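# Hang a picture frame level on a wall screw

## Task

Leave the picture frame hanging on the screw with no support from the robot, level, resting on the screw's shank (not on its head) at its balance point, while the loose display board is still standing up on its own at the end.

## Robot and tools

Robot: two arms, left_arm and right_arm, each ending in a two-finger gripper. The fingers point along the gripper's own +z axis and close along its y axis. The reported end_effector_position is the point between the finger pads, roughly 5 mm short of the fingertips.

Frame: one scene frame for all positions, in metres. Origin is at table-top height, halfway between the nominal bases of the two arms; +z is up, +x reaches out over the table, and left_arm sits toward +y (arm names do not match image left/right). Real bases are offset from nominal; a BASES line, if present, gives their calibrated spots. Reported hand positions and orientations may be wrong by a few centimetres, more when the arm is stretched far.

Row layout (used by every motion argument): one flat list of 16 numbers covering both arms, even if only one moves: left_arm x, y, z, qw, qx, qy, qz, opening, then right_arm x, y, z, qw, qx, qy, qz, opening. x, y, z is an absolute gripper position in the scene frame (metres); the quaternion is an absolute orientation, w first. Opening runs from -1 (closed) to +1 (fully open, 0.070 m). To hold an arm still, repeat its last reported pose plus its desired opening; to keep an orientation, repeat the same quaternion you chose rather than the drifted reported one.

execute_actions: argument actions is a list holding zero or one item. Empty list = look at the current state (pictures included). An item with rows (1 to 15 rows of 16 numbers) and steps (5 to 15, default 15; each step is 1/30 s) plays one row per step, repeating the final row if rows run out. An item with only steps (up to 300) is a wait counted from the previous result, including your thinking time. Each target must lie within 0.6 m of that arm's last reported position along each gripper axis, or the call is refused and nothing is sent. Results arrive 5 steps before the action finishes; those steps run afterward. Optional cameras: list of names, ["all"], or []; pictures come only for an empty action list or when requested.

move: target is one 16-number row or a list of up to 15 rows (absolute poses, no 0.6 m limit). Grippers travel straight lines, rotating the short way; all arms finish together, at least 0.5 s, cut off at 10 s. speed: m/s, 0.002 to 0.5, default 0.25 (rotation capped at twice that in rad/s), single value or one per target. blend: metres of corner rounding per intermediate target, default 0. blocking=false returns after about 0.5 s while motion continues. No obstacle avoidance, and grippers lag and overshoot more when fast or when the arm is nearly straight. Keep paths away from an arm's own base. Openings of the first target are sent at once; openings on later targets are applied after all arms halt there. The result adds a move: line: done, off_target, moving, held, fault, plus limits (paced = commanded pose clipped; held = steps withheld). Done means at rest within 3 mm and 2 degrees; neither done nor off_target tells you about contact.

wait: seconds 0 to 10; sends nothing new, a running move keeps going and may end it early. stop: brakes a running move (fingers keep moving). zoom_image: camera (cam_head_left, cam_head_right, cam_left_wrist, cam_right_wrist) and region [x0, y0, x1, y1] in image pixels, at most 504 by 504, from that camera's latest picture. finished_scene: scene = current scene number (1 to 2); ends the scene irreversibly and grades it, so call it only once the frame hangs unaided.

Controller behaviour: each step, the commanded pose is clipped to within 70 mm and 16 degrees of the measured pose, then reached by damped inverse kinematics (position favoured). Joint targets move at most 3 rad/s with 0.6 s to accelerate. A wrist near the waist axis can flip the shoulder posture. The clearance check withholds commands that bring the arms too close (fingers excepted) but is not a guarantee. Hand target in a result is the pose currently being pursued.

Gripping: grip_measured uses the same scale as the command. To grasp, command about 0.05 below the reading at first contact for full force (less for lighter). Parts under 2 mm wide get proportionally less force. Closing from fully open takes at least about 1 s. About 20 N per pad.

Safety: contact torque reaching a joint's load limit (21.6 N m for waist, shoulder, elbow; 7.52 N m for the three wrist joints, whose motors give only about 4 N m) freezes that arm for 10 s. Holding loads, stretching out or pushing at unreachable poses heats motors; MOTOR HOT appears at 65 °C and at 80 °C the arm goes limp for 30 to 60 s. Avoid dropping the frame, releasing it while it moves, fast impacts, hard presses, arm-to-arm contact, and knocking the loose display board over or anything off the table. Brief outside tugs on held parts may occur. Move slowly near the screw and release gently once the frame sits level on the shank.

Joint ranges (rad): waist ±2.618, shoulder 0 to 3.140, elbow -2.967 to 0 (straight at -2.831), forearm roll ±1.745, wrist pitch ±1.220, wrist roll ±2.094. Joint torque readings include gravity and have offsets and noise; positive means toward a larger joint value.

Cameras: cam_head_left and cam_head_right are fixed overhead views, cam_left_wrist and cam_right_wrist ride on the hands; all 896x504. Calibration lines give K and T_world_to_cam in OpenCV convention; fixed cameras may be shifted slightly, and wrist images can lag during motion.

Each tool is called after "Request:" as a command line: name --argument value for each argument, lists and objects as JSON in quotes; but a table of rows of numbers goes row by row, as --pt "numbers of a row", without its own name.

## Session

Request:
execute_actions --actions '[]' --cameras '["all"]'

Scene clock: 0.00 s of 4500.00 s.
left_arm: end_effector_position=(+0.3510, +0.5999, +0.2155) grip_measured=+0.59 end_effector_quat_wxyz=(+0.247, -0.380, +0.744, +0.491) | right_arm: end_effector_position=(+0.3748, -0.3621, +0.2306) grip_measured=+0.98 end_effector_quat_wxyz=(+0.266, -0.127, +0.954, +0.046)
Joint positions: left_arm=[0.435 2.012 -1.399 1.391 1.016 -1.325 0.056] | right_arm=[-0.326 1.505 -1.187 0.405 0.93 -0.792 0.069]
Joint torques (N m): no reading
Motor temperatures (°C): left_arm=[31 31 32 33 36 30] | right_arm=[30 30 33 35 39 32]
Hand target: left_arm +0.3510, +0.5999, +0.2155; +0.247, -0.380, +0.744, +0.491 | right_arm +0.3748, -0.3621, +0.2306; +0.266, -0.127, +0.954, +0.046

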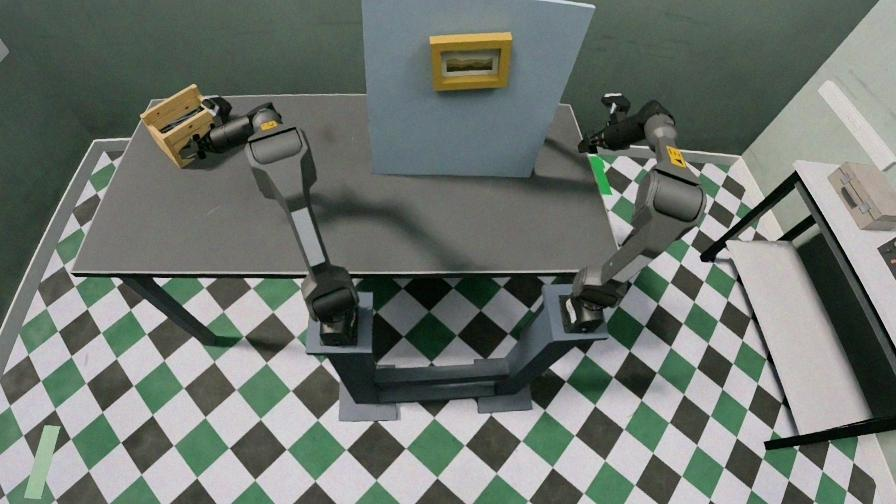

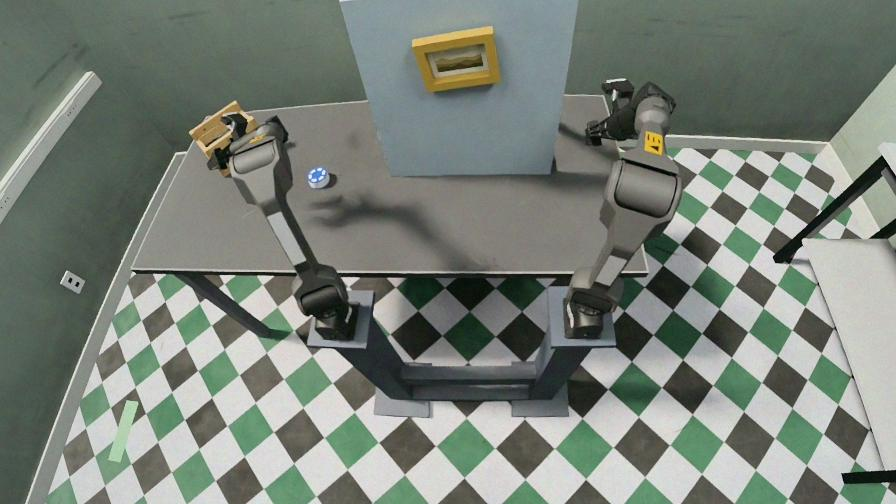

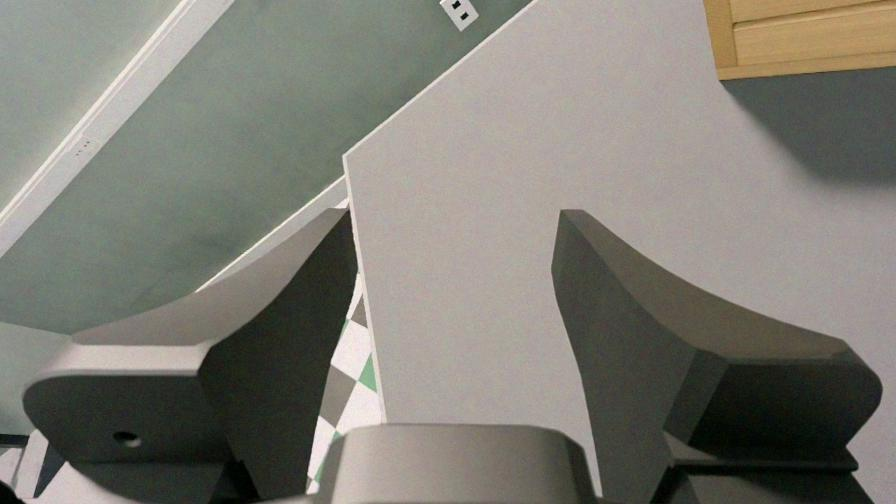

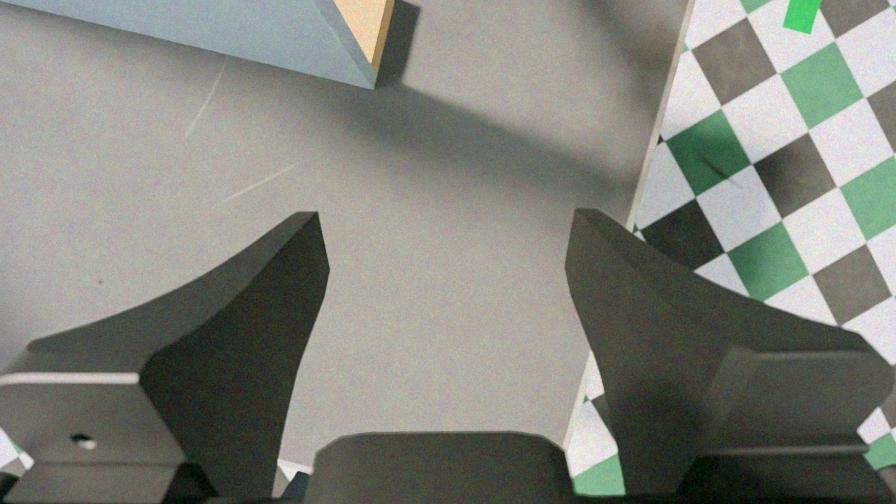

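Request:
zoom_image --camera "cam_head_left" --region '[350, 0, 610, 190]'

Request:
zoom_image --camera "cam_head_right" --region '[330, 0, 590, 190]'

Scaled by 1.938 from the camera's 896x504 image, which has a finer 1280x720 frame.

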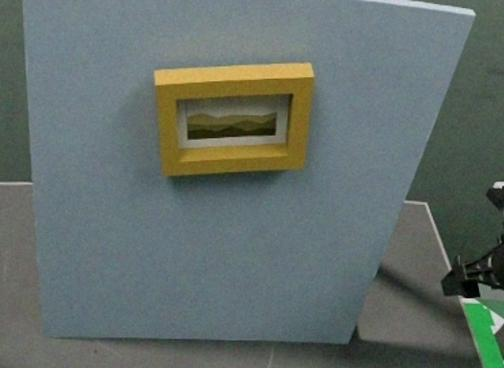

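Scaled by 1.938 from the camera's 896x504 image, which has a finer 1280x720 frame.

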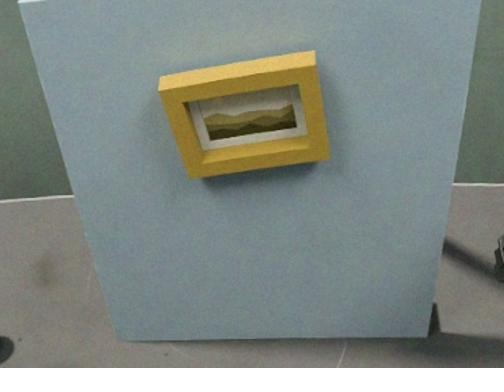

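Request:
move --target '[0.26, 0.08, 0.36, 0.897, 0, 0.4415, 0, 0.6, 0.462, -0.305, 0.36, 0.230, 0.230, 0.669, 0.669, 1.0]' --speed 0.35

Scene clock: 16.70 s of 4500.00 s.
left_arm: end_effector_position=(+0.2600, +0.0796, +0.3603) grip_measured=+0.60 end_effector_quat_wxyz=(+0.710, +0.055, +0.702, -0.027) | right_arm: end_effector_position=(+0.4622, -0.3047, +0.3603) grip_measured=+0.98 end_effector_quat_wxyz=(+0.278, +0.294, +0.669, +0.623)
Joint positions: left_arm=[-1.296 1.067 -0.572 1.739 1.223 -1.97 0.056] | right_arm=[-0.457 1.723 -1.269 1.635 1.216 -0.372 0.069]
Joint torques (N m): left_arm=[0.63 -3.22 -2.59 0.8 0.55 0] | right_arm=[-0.28 -6.22 -3.63 0.84 0.16 -0.12]
Motor temperatures (°C): left_arm=[31 32 33 33 36 30] | right_arm=[30 31 34 35 39 32]
Hand target: left_arm +0.2600, +0.0801, +0.3602; +0.710, +0.055, +0.702, -0.026 | right_arm +0.4622, -0.3047, +0.3600; +0.278, +0.294, +0.669, +0.623
Off the commanded pose: left_arm 0.001 m, 38 deg; orientation clipped | right_arm 0.000 m, 11 deg.
joint sent to its limit (left arm) — joint 4 (forearm roll), upper limit; joint 5 (wrist pitch), upper limit.
joint sent to its limit (right arm) — joint 5 (wrist pitch), upper limit.
Kept back: nothing.
move: off_target (left_arm, right_arm); limits=paced
camera_calibration:
cam_left_wrist: T_world_to_cam=[[-0.091558, -0.994483, -0.0511936, 0.124928], [-0.545623, 0.0931061, -0.832843, 0.435105], [0.833014, -0.048321, -0.551137, 0.107501], [0, 0, 0, 1]] pos_world=[0.159292, 0.0889219, 0.428017]
cam_right_wrist: T_world_to_cam=[[-0.0800176, -0.0281362, -0.996396, 0.388071], [-0.981084, 0.178989, 0.0737336, 0.47516], [0.17627, 0.983449, -0.0419263, 0.351658], [0, 0, 0, 1]] pos_world=[0.435237, -0.419967, 0.366381]

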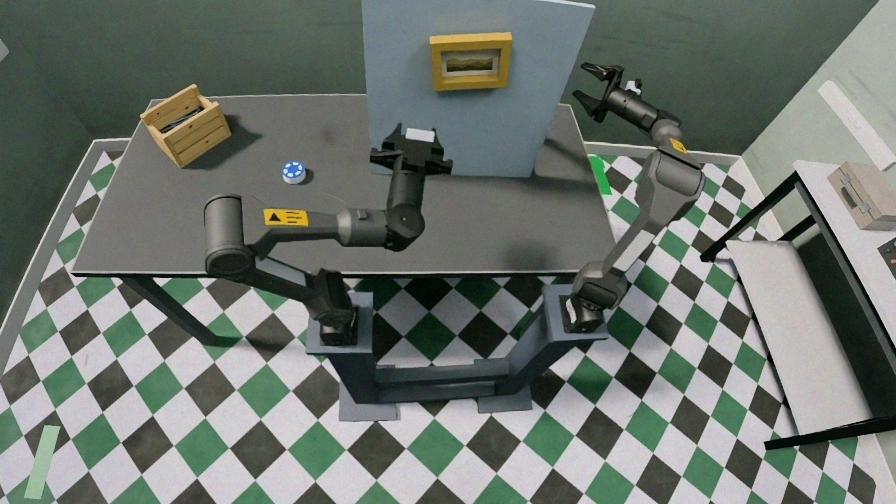

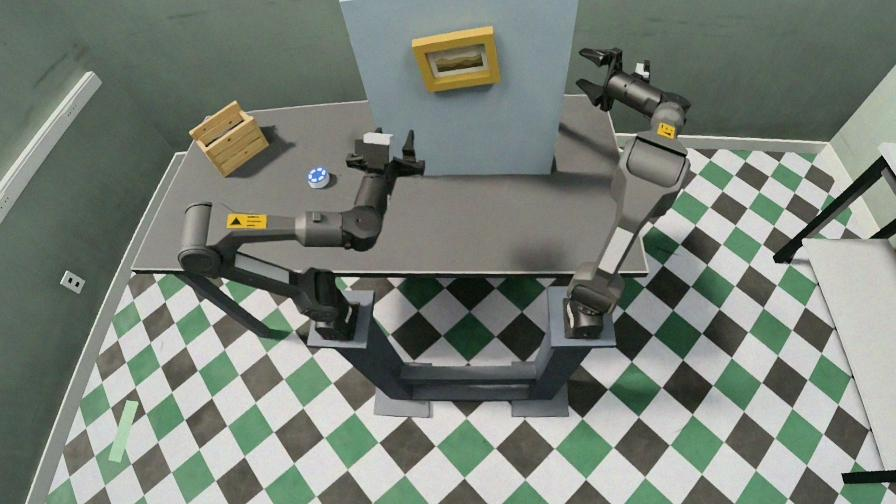

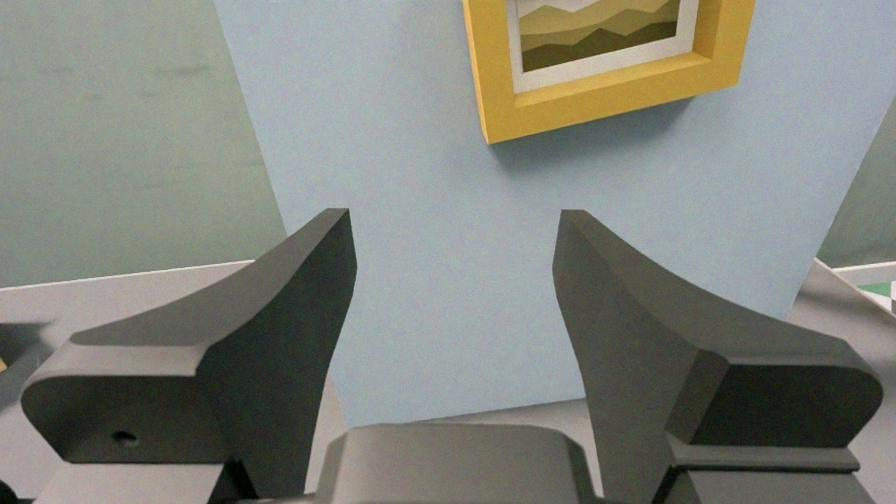

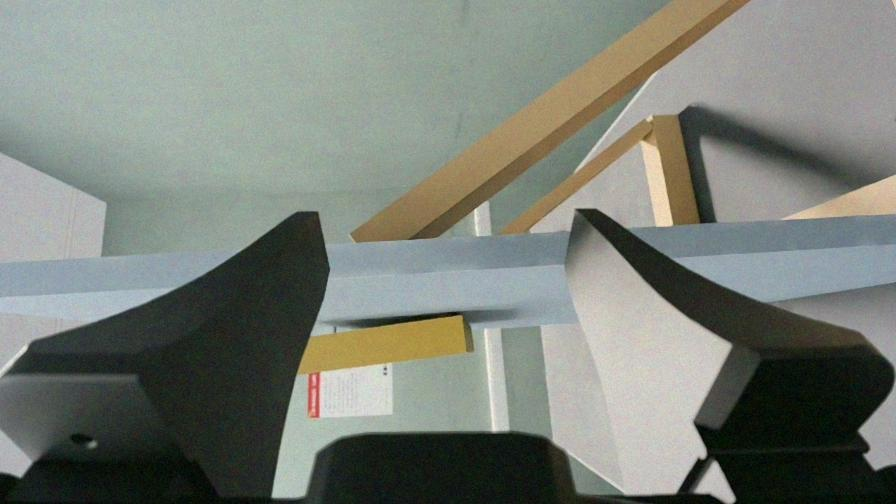

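Request:
zoom_image --camera "cam_right_wrist" --region '[280, 220, 520, 400]'

Request:
zoom_image --camera "cam_left_wrist" --region '[400, 0, 800, 220]'

Scaled by 2.100 from the camera's 896x504 image, which has a finer 1280x720 frame.

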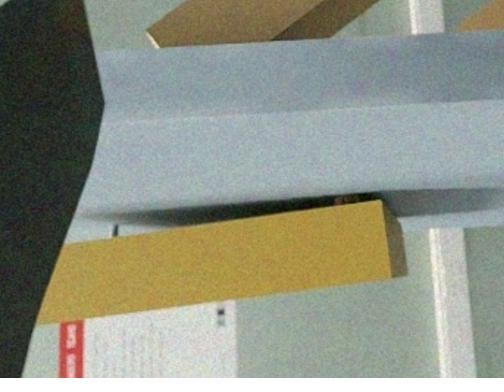

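Scaled by 1.260 from the camera's 896x504 image, which has a finer 1280x720 frame.

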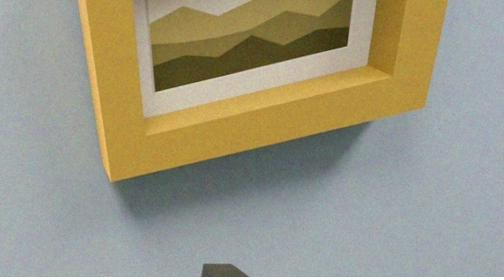

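Request:
zoom_image --camera "cam_right_wrist" --region '[300, 290, 400, 350]'

Request:
zoom_image --camera "cam_right_wrist" --region '[400, 290, 500, 350]'

Scaled by 5.040 from the camera's 896x504 image, which has a finer 1280x720 frame.

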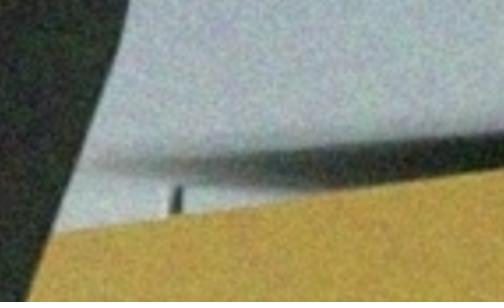

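Scaled by 5.040 from the camera's 896x504 image, which has a finer 1280x720 frame.

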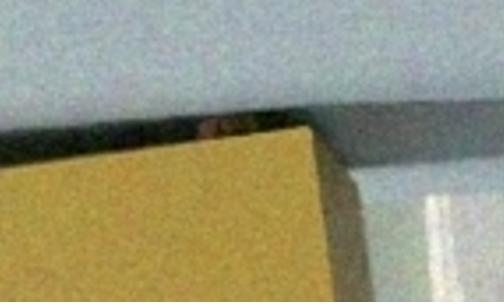

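Request:
move --pt "0.25 0.08 0.40 0.710 0.055 0.702 -0.026 0.6 0.38 -0.31 0.35 0.2919 0.2600 0.6880 0.6120 1.0" --pt "0.25 0.08 0.43 0.710 0.055 0.702 -0.026 0.6 0.37 -0.086 0.345 0.3051 0.2311 0.6965 0.6080 1.0" --speed 0.25 --blend 0.04 --cameras '["cam_left_wrist", "cam_right_wrist", "cam_head_right"]'

Scene clock: 24.70 s of 4500.00 s.
left_arm: end_effector_position=(+0.2506, +0.0800, +0.4302) grip_measured=+0.60 end_effector_quat_wxyz=(+0.709, +0.063, +0.702, -0.034) | right_arm: end_effector_position=(+0.3704, -0.0863, +0.3446) grip_measured=+0.98 end_effector_quat_wxyz=(+0.269, +0.230, +0.741, +0.571)
Joint positions: left_arm=[-1.352 0.991 -0.814 1.611 1.223 -1.626 0.056] | right_arm=[0.289 1.353 -0.913 1.75 0.56 -0.477 0.069]
Joint torques (N m): left_arm=[-0.77 -2.27 -2.3 0.73 0.13 -0.18] | right_arm=[0.3 -5.22 -4.43 0.46 0.23 0.12]
Motor temperatures (°C): left_arm=[31 32 33 33 36 30] | right_arm=[30 31 34 35 39 32]
Hand target: left_arm +0.2505, +0.0801, +0.4300; +0.709, +0.063, +0.702, -0.034 | right_arm +0.3700, -0.0861, +0.3453; +0.269, +0.230, +0.740, +0.572
Off the commanded pose: left_arm 0.001 m, 1 deg | right_arm 0.001 m, 8 deg.
joint sent to its limit (left arm) — joint 5 (wrist pitch), upper limit.
joint sent to its limit (right arm) — joint 4 (forearm roll), upper limit.
Kept back: nothing.
move: off_target (right_arm)
camera_calibration:
cam_left_wrist: T_world_to_cam=[[-0.11267, -0.992216, -0.0530273, 0.133998], [-0.544497, 0.106295, -0.832, 0.486432], [0.831161, -0.0648685, -0.552236, 0.156216], [0, 0, 0, 1]] pos_world=[0.150118, 0.0913829, 0.498085]
cam_right_wrist: T_world_to_cam=[[-0.0699455, -0.223746, -0.972134, 0.34226], [-0.995275, 0.0814444, 0.0528653, 0.351207], [0.0673465, 0.971239, -0.228385, 0.255962], [0, 0, 0, 1]] pos_world=[0.356249, -0.200625, 0.372614]
Images, in order (width x height): cam_head_right 896x504, cam_left_wrist 896x504, cam_right_wrist 896x504.

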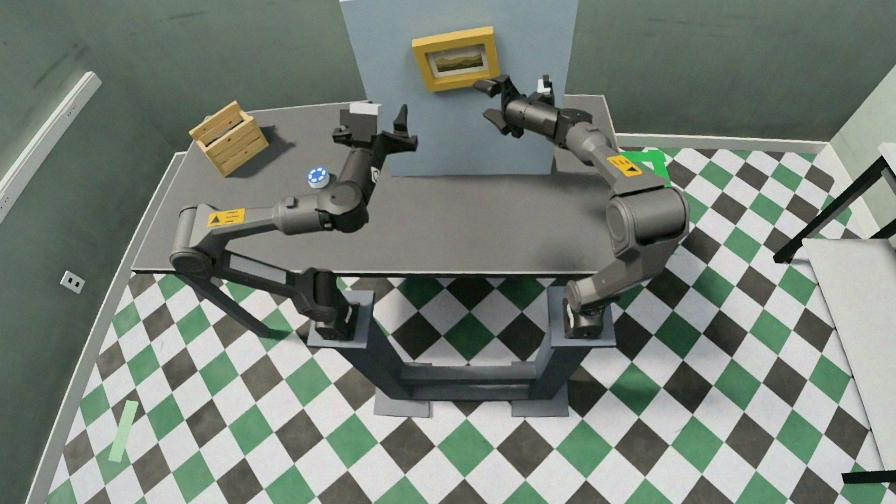

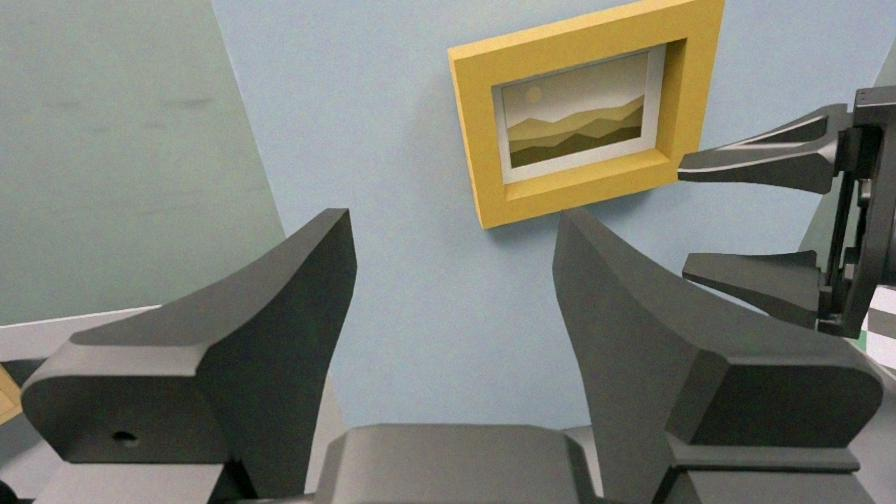

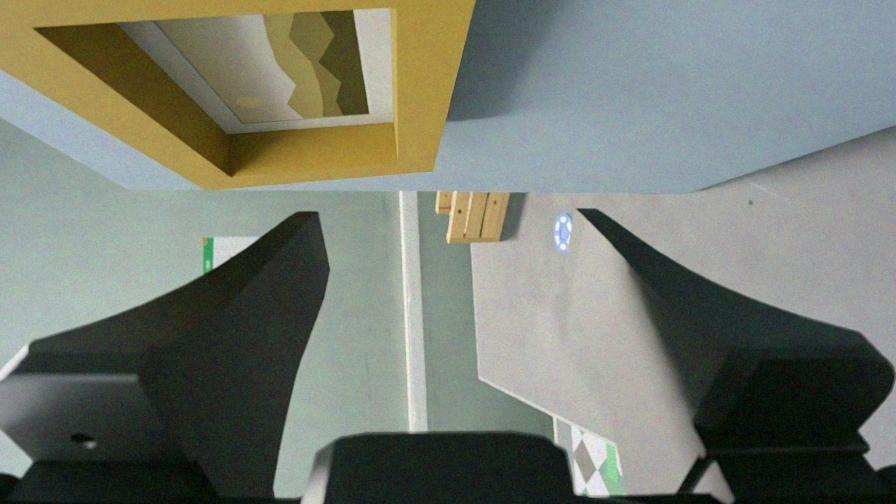

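Request:
move --pt "0.2505 0.0801 0.43 0.709 0.063 0.702 -0.034 0.6 0.34 -0.086 0.36 0.208 0.4466 0.7893 0.3678 1.0" --pt "0.2505 0.0801 0.43 0.709 0.063 0.702 -0.034 0.6 0.371 -0.0625 0.3455 0.3887 0.3039 0.6534 0.5747 1.0" --speed 0.5 --blend 0.01 --cameras '["cam_left_wrist", "cam_right_wrist", "cam_head_right"]'

Scene clock: 30.43 s of 4500.00 s.
left_arm: end_effector_position=(+0.2506, +0.0800, +0.4302) grip_measured=+0.60 end_effector_quat_wxyz=(+0.709, +0.063, +0.702, -0.034) | right_arm: end_effector_position=(+0.3710, -0.0624, +0.3456) grip_measured=+0.98 end_effector_quat_wxyz=(+0.388, +0.304, +0.653, +0.575)
Joint positions: left_arm=[-1.352 0.991 -0.814 1.611 1.223 -1.626 0.056] | right_arm=[0.67 1.37 -0.779 0.231 -0.477 1.21 0.069]
Joint torques (N m): left_arm=[-0.04 -2.72 -2.37 0.73 -0.12 0.04] | right_arm=[0.07 -3.44 -3.66 -0.18 -0.91 -0.23]
Motor temperatures (°C): left_arm=[31 32 33 33 36 30] | right_arm=[30 31 34 35 39 32]
Hand target: left_arm +0.2505, +0.0801, +0.4300; +0.709, +0.063, +0.702, -0.034 | right_arm +0.3710, -0.0625, +0.3455; +0.389, +0.304, +0.653, +0.575
Off the commanded pose: left_arm 0.000 m, 0 deg | right_arm 0.000 m, 0 deg.
Kept back: nothing.
move: done; limits=paced
camera_calibration:
cam_left_wrist: T_world_to_cam=[[-0.11267, -0.992216, -0.0530273, 0.133998], [-0.544497, 0.106295, -0.832, 0.486432], [0.831161, -0.0648685, -0.552236, 0.156216], [0, 0, 0, 1]] pos_world=[0.150118, 0.0913829, 0.498085]
cam_right_wrist: T_world_to_cam=[[0.0206091, -0.127278, -0.991653, 0.327756], [-0.931048, 0.358983, -0.0654246, 0.384122], [0.364313, 0.924625, -0.111103, 0.0793256], [0, 0, 0, 1]] pos_world=[0.321982, -0.169523, 0.358965]
Images, in order (width x height): cam_head_right 896x504, cam_left_wrist 896x504, cam_right_wrist 896x504.

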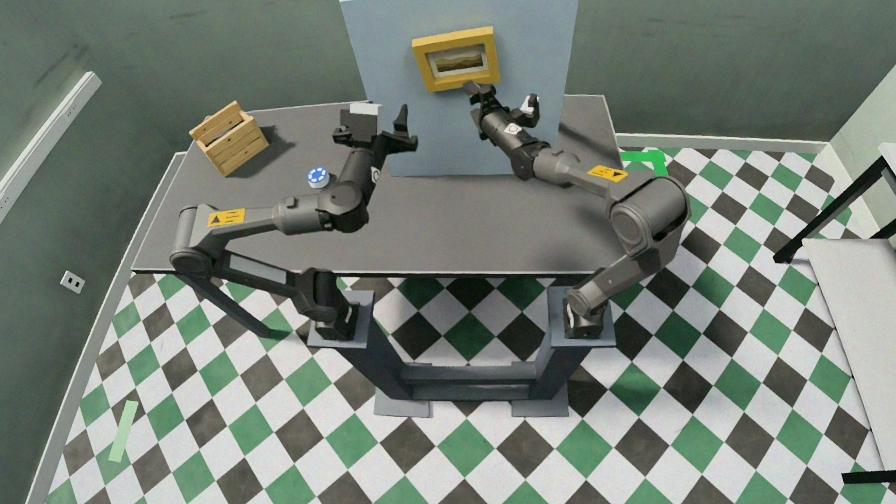

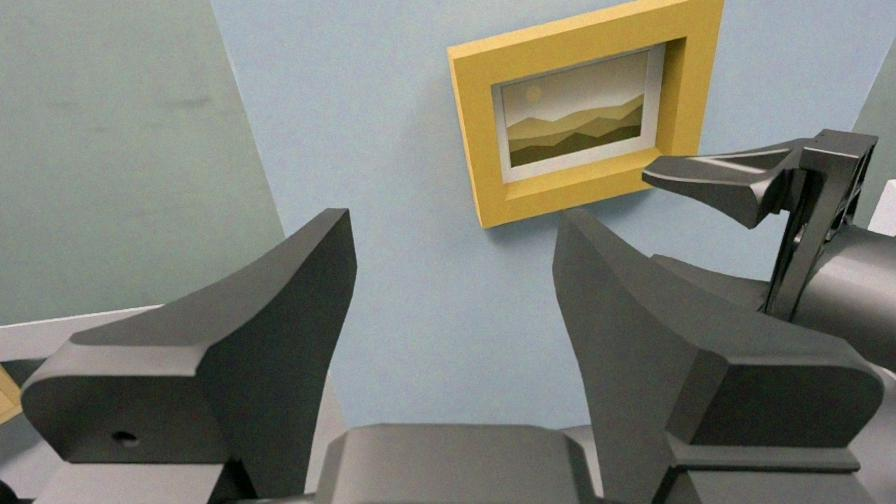

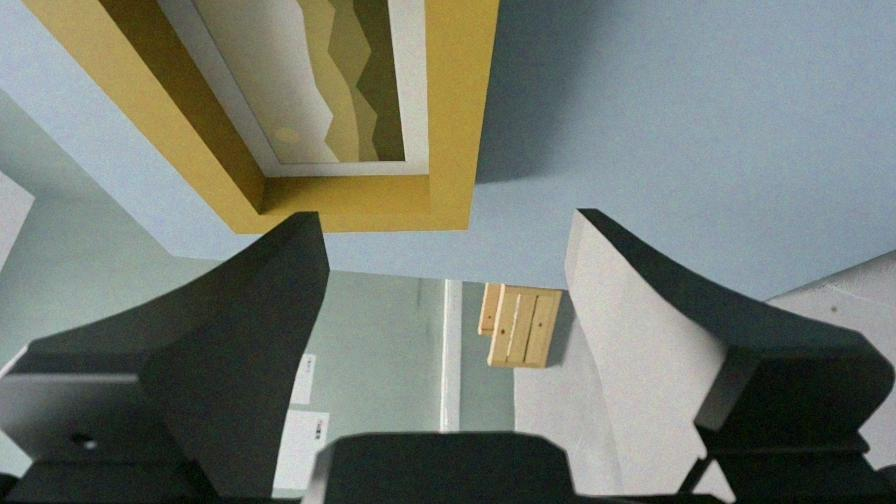

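Request:
move --pt "0.2505 0.0801 0.43 0.709 0.063 0.702 -0.034 0.6 0.427 -0.029 0.339 0.3887 0.3039 0.6534 0.5747 1.0" --pt "0.2505 0.0801 0.43 0.709 0.063 0.702 -0.034 0.6 0.427 -0.029 0.339 0.3887 0.3039 0.6534 0.5747 -0.48" --speed 0.15 --cameras '["cam_left_wrist", "cam_right_wrist", "cam_head_right"]'

Scene clock: 34.17 s of 4500.00 s.
left_arm: end_effector_position=(+0.2506, +0.0800, +0.4302) grip_measured=+0.60 end_effector_quat_wxyz=(+0.709, +0.063, +0.702, -0.034) | right_arm: end_effector_position=(+0.4269, -0.0290, +0.3396) grip_measured=-0.45 end_effector_quat_wxyz=(+0.389, +0.304, +0.653, +0.575)
Joint positions: left_arm=[-1.352 0.991 -0.814 1.611 1.223 -1.626 0.056] | right_arm=[0.645 1.603 -0.999 0.173 -0.487 1.261 0.019]
Joint torques (N m): left_arm=[0.38 -2.84 -2.58 0.72 -0.07 0.04] | right_arm=[0.12 -5.89 -3.56 -0.38 -0.5 0.03]
Motor temperatures (°C): left_arm=[31 32 33 33 36 30] | right_arm=[30 31 34 35 39 32]
Hand target: left_arm +0.2505, +0.0801, +0.4300; +0.709, +0.063, +0.702, -0.034 | right_arm +0.4270, -0.0290, +0.3390; +0.389, +0.304, +0.653, +0.575
Off the commanded pose: left_arm 0.000 m, 0 deg | right_arm 0.001 m, 0 deg.
Kept back: nothing.
move: done
camera_calibration:
cam_left_wrist: T_world_to_cam=[[-0.11267, -0.992216, -0.0530273, 0.133998], [-0.544497, 0.106295, -0.832, 0.486432], [0.831161, -0.0648685, -0.552236, 0.156216], [0, 0, 0, 1]] pos_world=[0.150118, 0.0913829, 0.498085]
cam_right_wrist: T_world_to_cam=[[0.0226096, -0.127185, -0.991621, 0.324018], [-0.930798, 0.359285, -0.0673046, 0.424323], [0.364835, 0.924521, -0.11026, 0.0268969], [0, 0, 0, 1]] pos_world=[0.377821, -0.136109, 0.352828]
Images, in order (width x height): cam_head_right 896x504, cam_left_wrist 896x504, cam_right_wrist 896x504.

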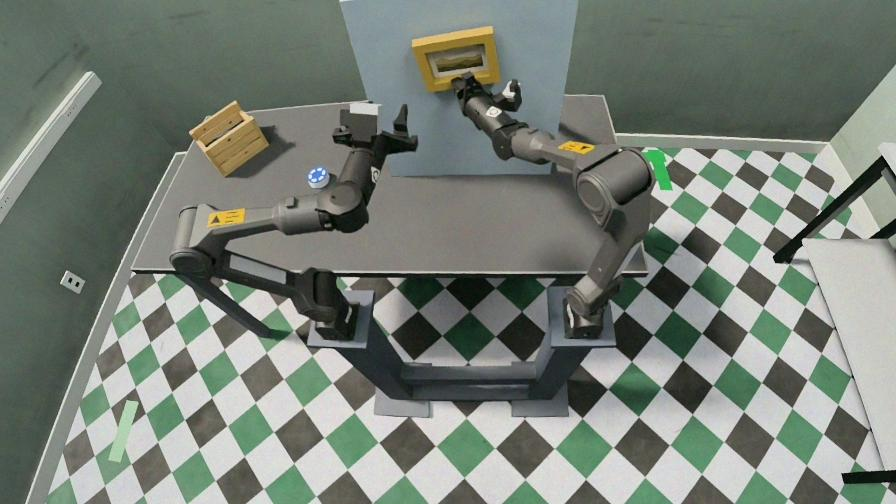

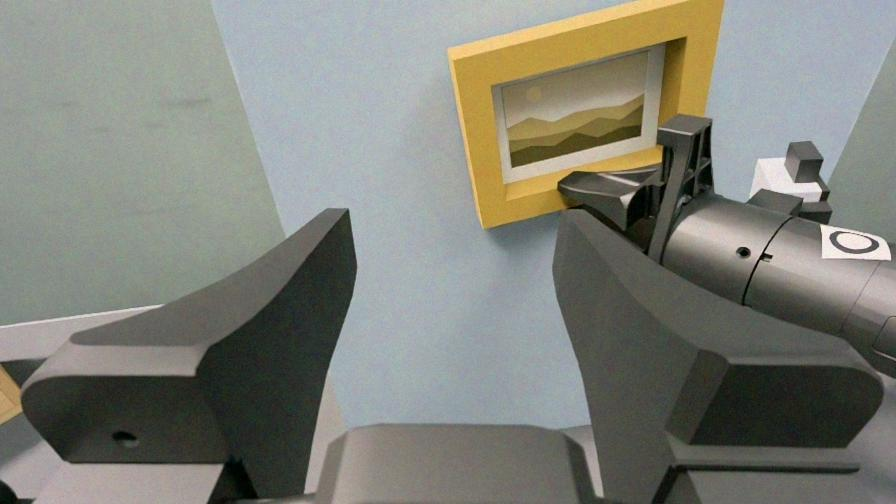

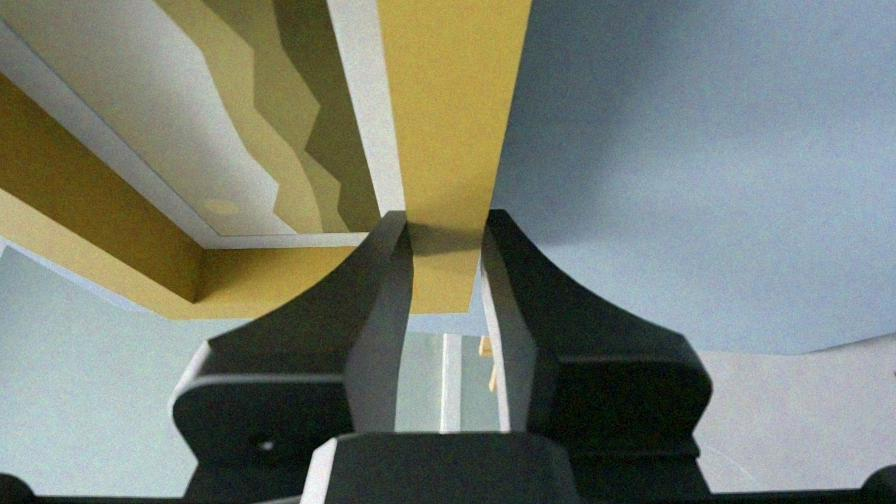

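Request:
move --pt "0.2505 0.0801 0.43 0.709 0.063 0.702 -0.034 0.6 0.427 -0.029 0.345 0.3887 0.3039 0.6534 0.5747 -0.53" --pt "0.2505 0.0801 0.43 0.709 0.063 0.702 -0.034 0.6 0.427 -0.0214 0.345 0.3646 0.3321 0.6078 0.6221 -0.53" --speed 0.12 --blend 0.002 --cameras '["cam_left_wrist", "cam_right_wrist", "cam_head_right", "cam_head_left"]'

Scene clock: 37.00 s of 4500.00 s.
left_arm: end_effector_position=(+0.2506, +0.0800, +0.4302) grip_measured=+0.60 end_effector_quat_wxyz=(+0.709, +0.063, +0.702, -0.034) | right_arm: end_effector_position=(+0.4270, -0.0213, +0.3453) grip_measured=-0.45 end_effector_quat_wxyz=(+0.365, +0.332, +0.607, +0.623)
Joint positions: left_arm=[-1.352 0.991 -0.814 1.611 1.223 -1.626 0.056] | right_arm=[0.667 1.637 -0.99 0.18 -0.61 1.389 0.019]
Joint torques (N m): left_arm=[0.54 -2.82 -2.56 0.76 -0.03 0.02] | right_arm=[-0.02 -7.07 -4.56 -0.23 -1.02 -0.26]
Motor temperatures (°C): left_arm=[31 32 33 33 36 30] | right_arm=[30 31 34 35 39 32]
Hand target: left_arm +0.2505, +0.0801, +0.4300; +0.709, +0.063, +0.702, -0.034 | right_arm +0.4270, -0.0214, +0.3450; +0.365, +0.332, +0.608, +0.622
Off the commanded pose: left_arm 0.000 m, 0 deg | right_arm 0.000 m, 0 deg.
Kept back: nothing.
move: done
camera_calibration:
cam_left_wrist: T_world_to_cam=[[-0.11267, -0.992216, -0.0530273, 0.133998], [-0.544497, 0.106295, -0.832, 0.486432], [0.831161, -0.0648685, -0.552236, 0.156216], [0, 0, 0, 1]] pos_world=[0.150118, 0.0913829, 0.498085]
cam_right_wrist: T_world_to_cam=[[0.0222586, 0.024472, -0.999453, 0.336778], [-0.930958, 0.364937, -0.0117976, 0.403043], [0.364448, 0.930711, 0.0309054, -0.0281125], [0, 0, 0, 1]] pos_world=[0.377965, -0.129162, 0.342217]

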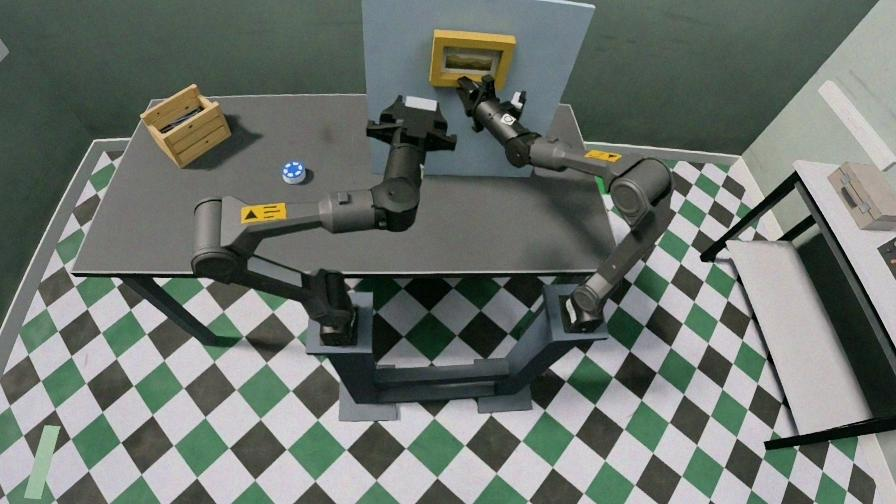

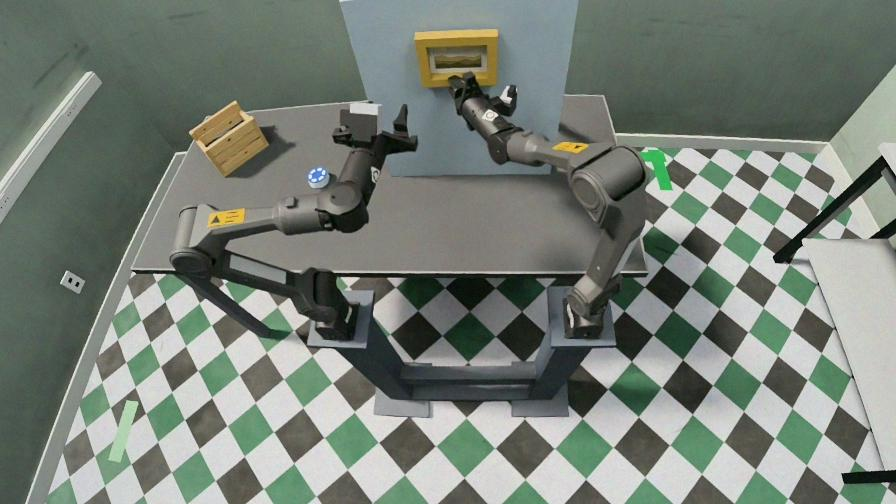

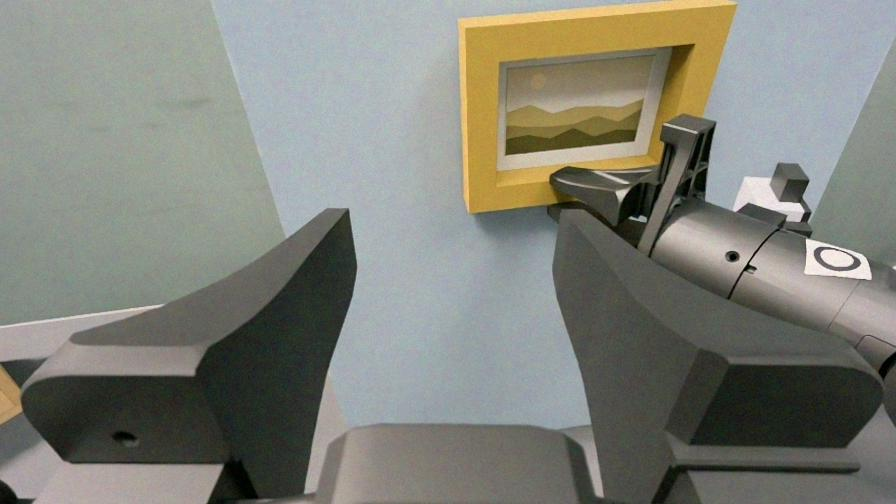

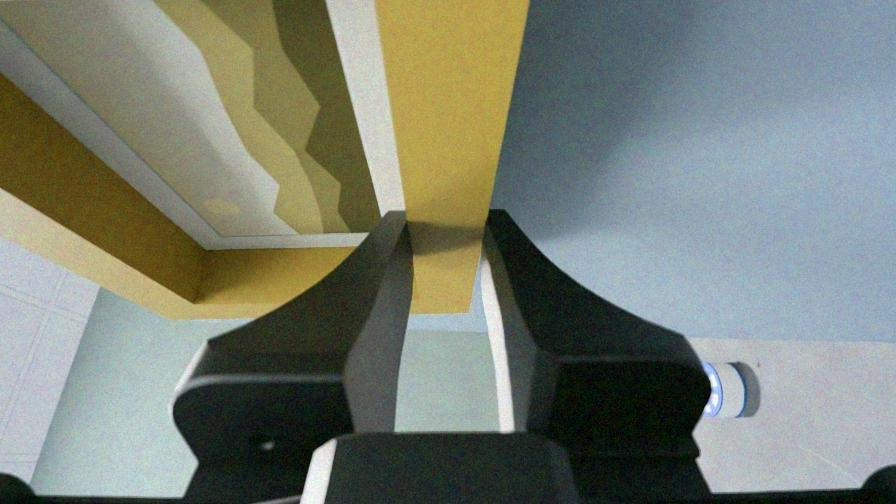

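Request:
move --target '[0.2505, 0.0801, 0.43, 0.709, 0.063, 0.702, -0.034, 0.6, 0.427, -0.0214, 0.3385, 0.3646, 0.3321, 0.6078, 0.6221, -0.53]' --speed 0.03 --cameras '["cam_left_wrist", "cam_right_wrist"]'

Scene clock: 38.30 s of 4500.00 s.
left_arm: end_effector_position=(+0.2506, +0.0800, +0.4302) grip_measured=+0.60 end_effector_quat_wxyz=(+0.709, +0.063, +0.702, -0.034) | right_arm: end_effector_position=(+0.4269, -0.0215, +0.3420) grip_measured=-0.45 end_effector_quat_wxyz=(+0.366, +0.331, +0.605, +0.625)
Joint positions: left_arm=[-1.352 0.991 -0.814 1.611 1.223 -1.626 0.056] | right_arm=[0.667 1.646 -0.977 0.174 -0.638 1.396 0.019]
Joint torques (N m): left_arm=[0.43 -2.76 -2.52 0.78 -0.04 0] | right_arm=[-0.47 -2.54 -1.37 0.01 0.33 0.32]
Motor temperatures (°C): left_arm=[31 32 33 33 36 30] | right_arm=[30 31 34 35 39 32]
Hand target: left_arm +0.2505, +0.0801, +0.4300; +0.709, +0.063, +0.702, -0.034 | right_arm +0.4270, -0.0214, +0.3385; +0.365, +0.332, +0.608, +0.622
Off the commanded pose: left_arm 0.000 m, 0 deg | right_arm 0.003 m, 1 deg.
Kept back: nothing.
move: done
camera_calibration:
cam_left_wrist: T_world_to_cam=[[-0.11267, -0.992216, -0.0530273, 0.133998], [-0.544497, 0.106295, -0.832, 0.486432], [0.831161, -0.0648685, -0.552236, 0.156216], [0, 0, 0, 1]] pos_world=[0.150118, 0.0913829, 0.498085]
cam_right_wrist: T_world_to_cam=[[0.0296841, 0.0281464, -0.999163, 0.330295], [-0.930641, 0.365521, -0.0173517, 0.404802], [0.364727, 0.930377, 0.0370443, -0.0300598], [0, 0, 0, 1]] pos_world=[0.377885, -0.129293, 0.338156]
Images, in order (width x height): cam_left_wrist 896x504, cam_right_wrist 896x504.

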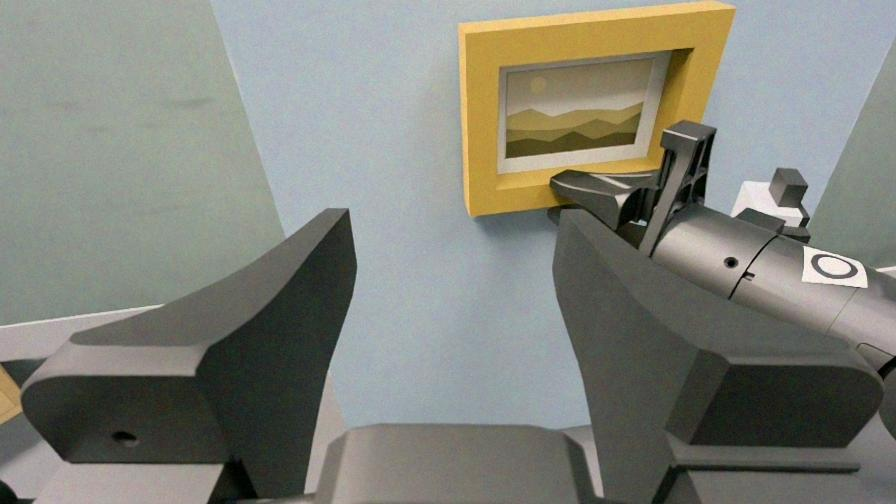

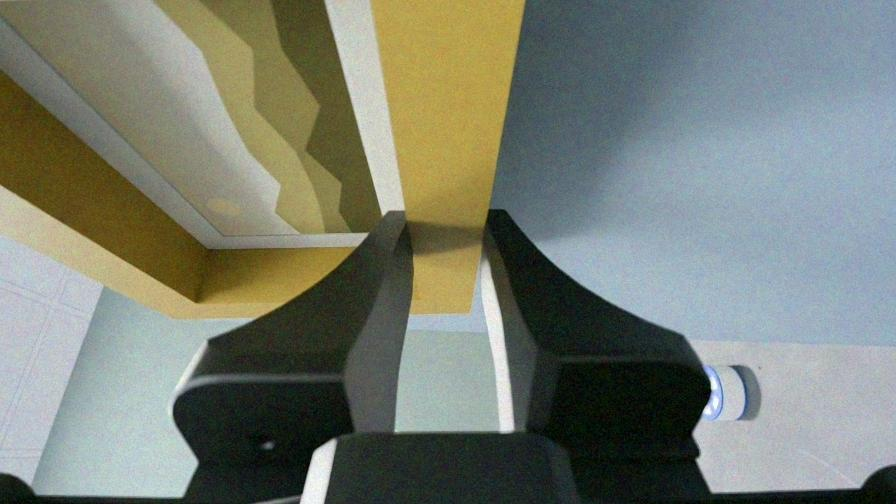

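Request:
move --pt "0.2505 0.0801 0.43 0.709 0.063 0.702 -0.034 0.6 0.427 -0.0214 0.3465 0.3646 0.3321 0.6078 0.6221 -0.53" --pt "0.2505 0.0801 0.43 0.709 0.063 0.702 -0.034 0.6 0.4275 -0.0214 0.3465 0.3554 0.3416 0.6136 0.6172 -0.53" --pt "0.2505 0.0801 0.43 0.709 0.063 0.702 -0.034 0.6 0.4275 -0.0214 0.3390 0.3554 0.3416 0.6136 0.6172 -0.53" --speed 0.03 --blend 0.001 --cameras '["cam_left_wrist", "cam_right_wrist"]'

Scene clock: 41.63 s of 4500.00 s.
left_arm: end_effector_position=(+0.2506, +0.0800, +0.4302) grip_measured=+0.60 end_effector_quat_wxyz=(+0.709, +0.063, +0.702, -0.034) | right_arm: end_effector_position=(+0.4272, -0.0210, +0.3421) grip_measured=-0.45 end_effector_quat_wxyz=(+0.357, +0.340, +0.611, +0.620)
Joint positions: left_arm=[-1.352 0.991 -0.814 1.611 1.223 -1.626 0.056] | right_arm=[0.667 1.636 -0.993 0.185 -0.587 1.399 0.019]
Joint torques (N m): left_arm=[0.43 -2.87 -2.63 0.84 -0.04 -0.01] | right_arm=[-1.13 -0.97 -1.2 0.06 0.71 0.16]
Motor temperatures (°C): left_arm=[31 32 33 33 36 30] | right_arm=[30 31 34 35 40 32]
Hand target: left_arm +0.2505, +0.0801, +0.4300; +0.709, +0.063, +0.702, -0.034 | right_arm +0.4275, -0.0214, +0.3390; +0.355, +0.342, +0.613, +0.617
Off the commanded pose: left_arm 0.000 m, 0 deg | right_arm 0.003 m, 0 deg.
Kept back: nothing.
move: done
camera_calibration:
cam_left_wrist: T_world_to_cam=[[-0.11267, -0.992216, -0.0530273, 0.133998], [-0.544497, 0.106295, -0.832, 0.486432], [0.831161, -0.0648685, -0.552236, 0.156216], [0, 0, 0, 1]] pos_world=[0.150118, 0.0913829, 0.498085]
cam_right_wrist: T_world_to_cam=[[-0.00158861, 0.0272891, -0.999626, 0.34391], [-0.931277, 0.364133, 0.0114205, 0.395329], [0.364308, 0.930947, 0.0248352, -0.026251], [0, 0, 0, 1]] pos_world=[0.37827, -0.128899, 0.339919]
Images, in order (width x height): cam_left_wrist 896x504, cam_right_wrist 896x504.

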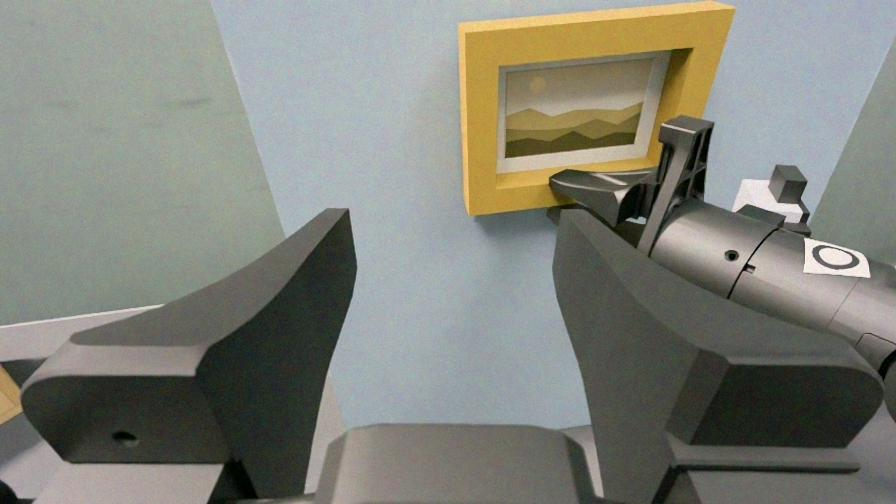

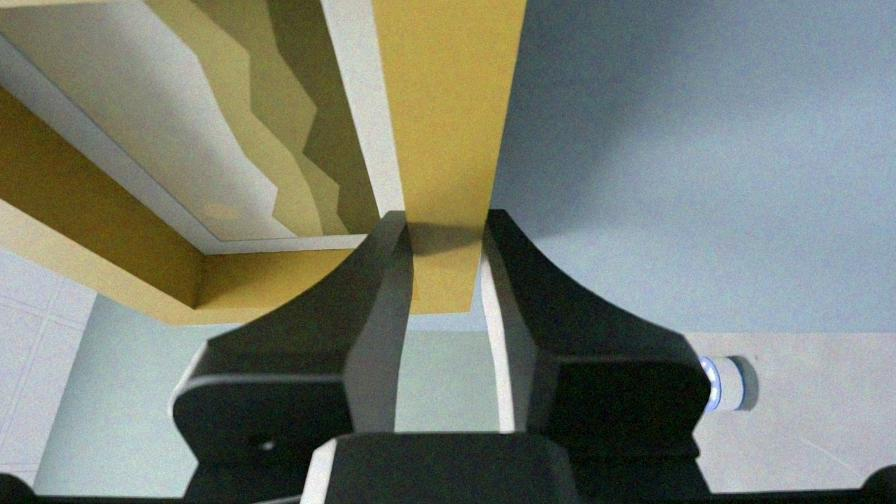

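Request:
move --pt "0.2505 0.0801 0.43 0.709 0.063 0.702 -0.034 0.6 0.4275 -0.0214 0.3408 0.3554 0.3416 0.6136 0.6172 -0.53" --pt "0.2505 0.0801 0.43 0.709 0.063 0.702 -0.034 0.6 0.4275 -0.0248 0.3408 0.3554 0.3416 0.6136 0.6172 -0.53" --speed 0.03 --blend 0.001 --cameras '["cam_left_wrist"]'

Scene clock: 43.13 s of 4500.00 s.
left_arm: end_effector_position=(+0.2506, +0.0800, +0.4302) grip_measured=+0.60 end_effector_quat_wxyz=(+0.709, +0.063, +0.702, -0.034) | right_arm: end_effector_position=(+0.4274, -0.0242, +0.3402) grip_measured=-0.45 end_effector_quat_wxyz=(+0.355, +0.341, +0.615, +0.617)
Joint positions: left_arm=[-1.352 0.991 -0.814 1.611 1.223 -1.626 0.056] | right_arm=[0.657 1.63 -0.986 0.169 -0.575 1.411 0.019]
Joint torques (N m): left_arm=[0.3 -2.82 -2.52 0.83 -0.01 0.02] | right_arm=[-3.22 0.52 1.53 1.16 1.63 0.7]
Motor temperatures (°C): left_arm=[31 32 33 33 36 30] | right_arm=[30 31 34 35 40 32]
Hand target: left_arm +0.2505, +0.0801, +0.4300; +0.709, +0.063, +0.702, -0.034 | right_arm +0.4275, -0.0248, +0.3408; +0.355, +0.342, +0.613, +0.617
Off the commanded pose: left_arm 0.000 m, 0 deg | right_arm 0.001 m, 0 deg.
Kept back: nothing.
move: done; blend cut to 0.0009 m at target 1
camera_calibration:
cam_left_wrist: T_world_to_cam=[[-0.11267, -0.992216, -0.0530273, 0.133998], [-0.544497, 0.106295, -0.832, 0.486432], [0.831161, -0.0648685, -0.552236, 0.156216], [0, 0, 0, 1]] pos_world=[0.150118, 0.0913829, 0.498085]
Images, in order (width x height): cam_left_wrist 896x504.

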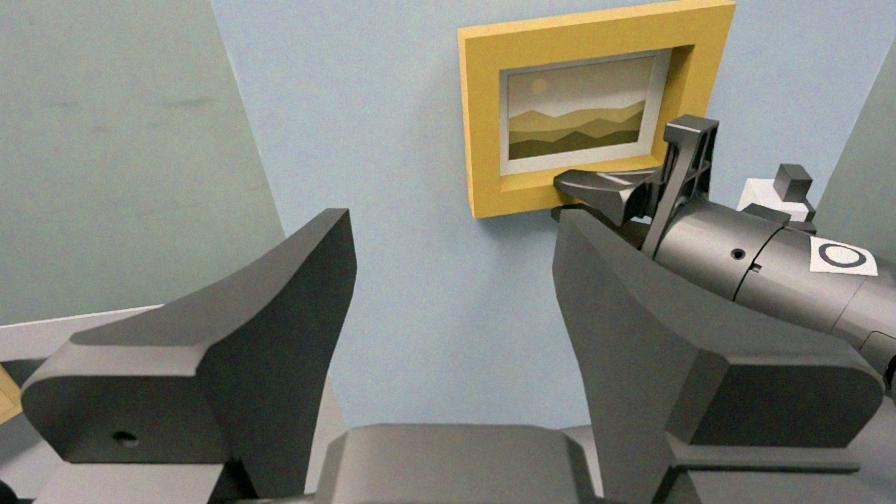

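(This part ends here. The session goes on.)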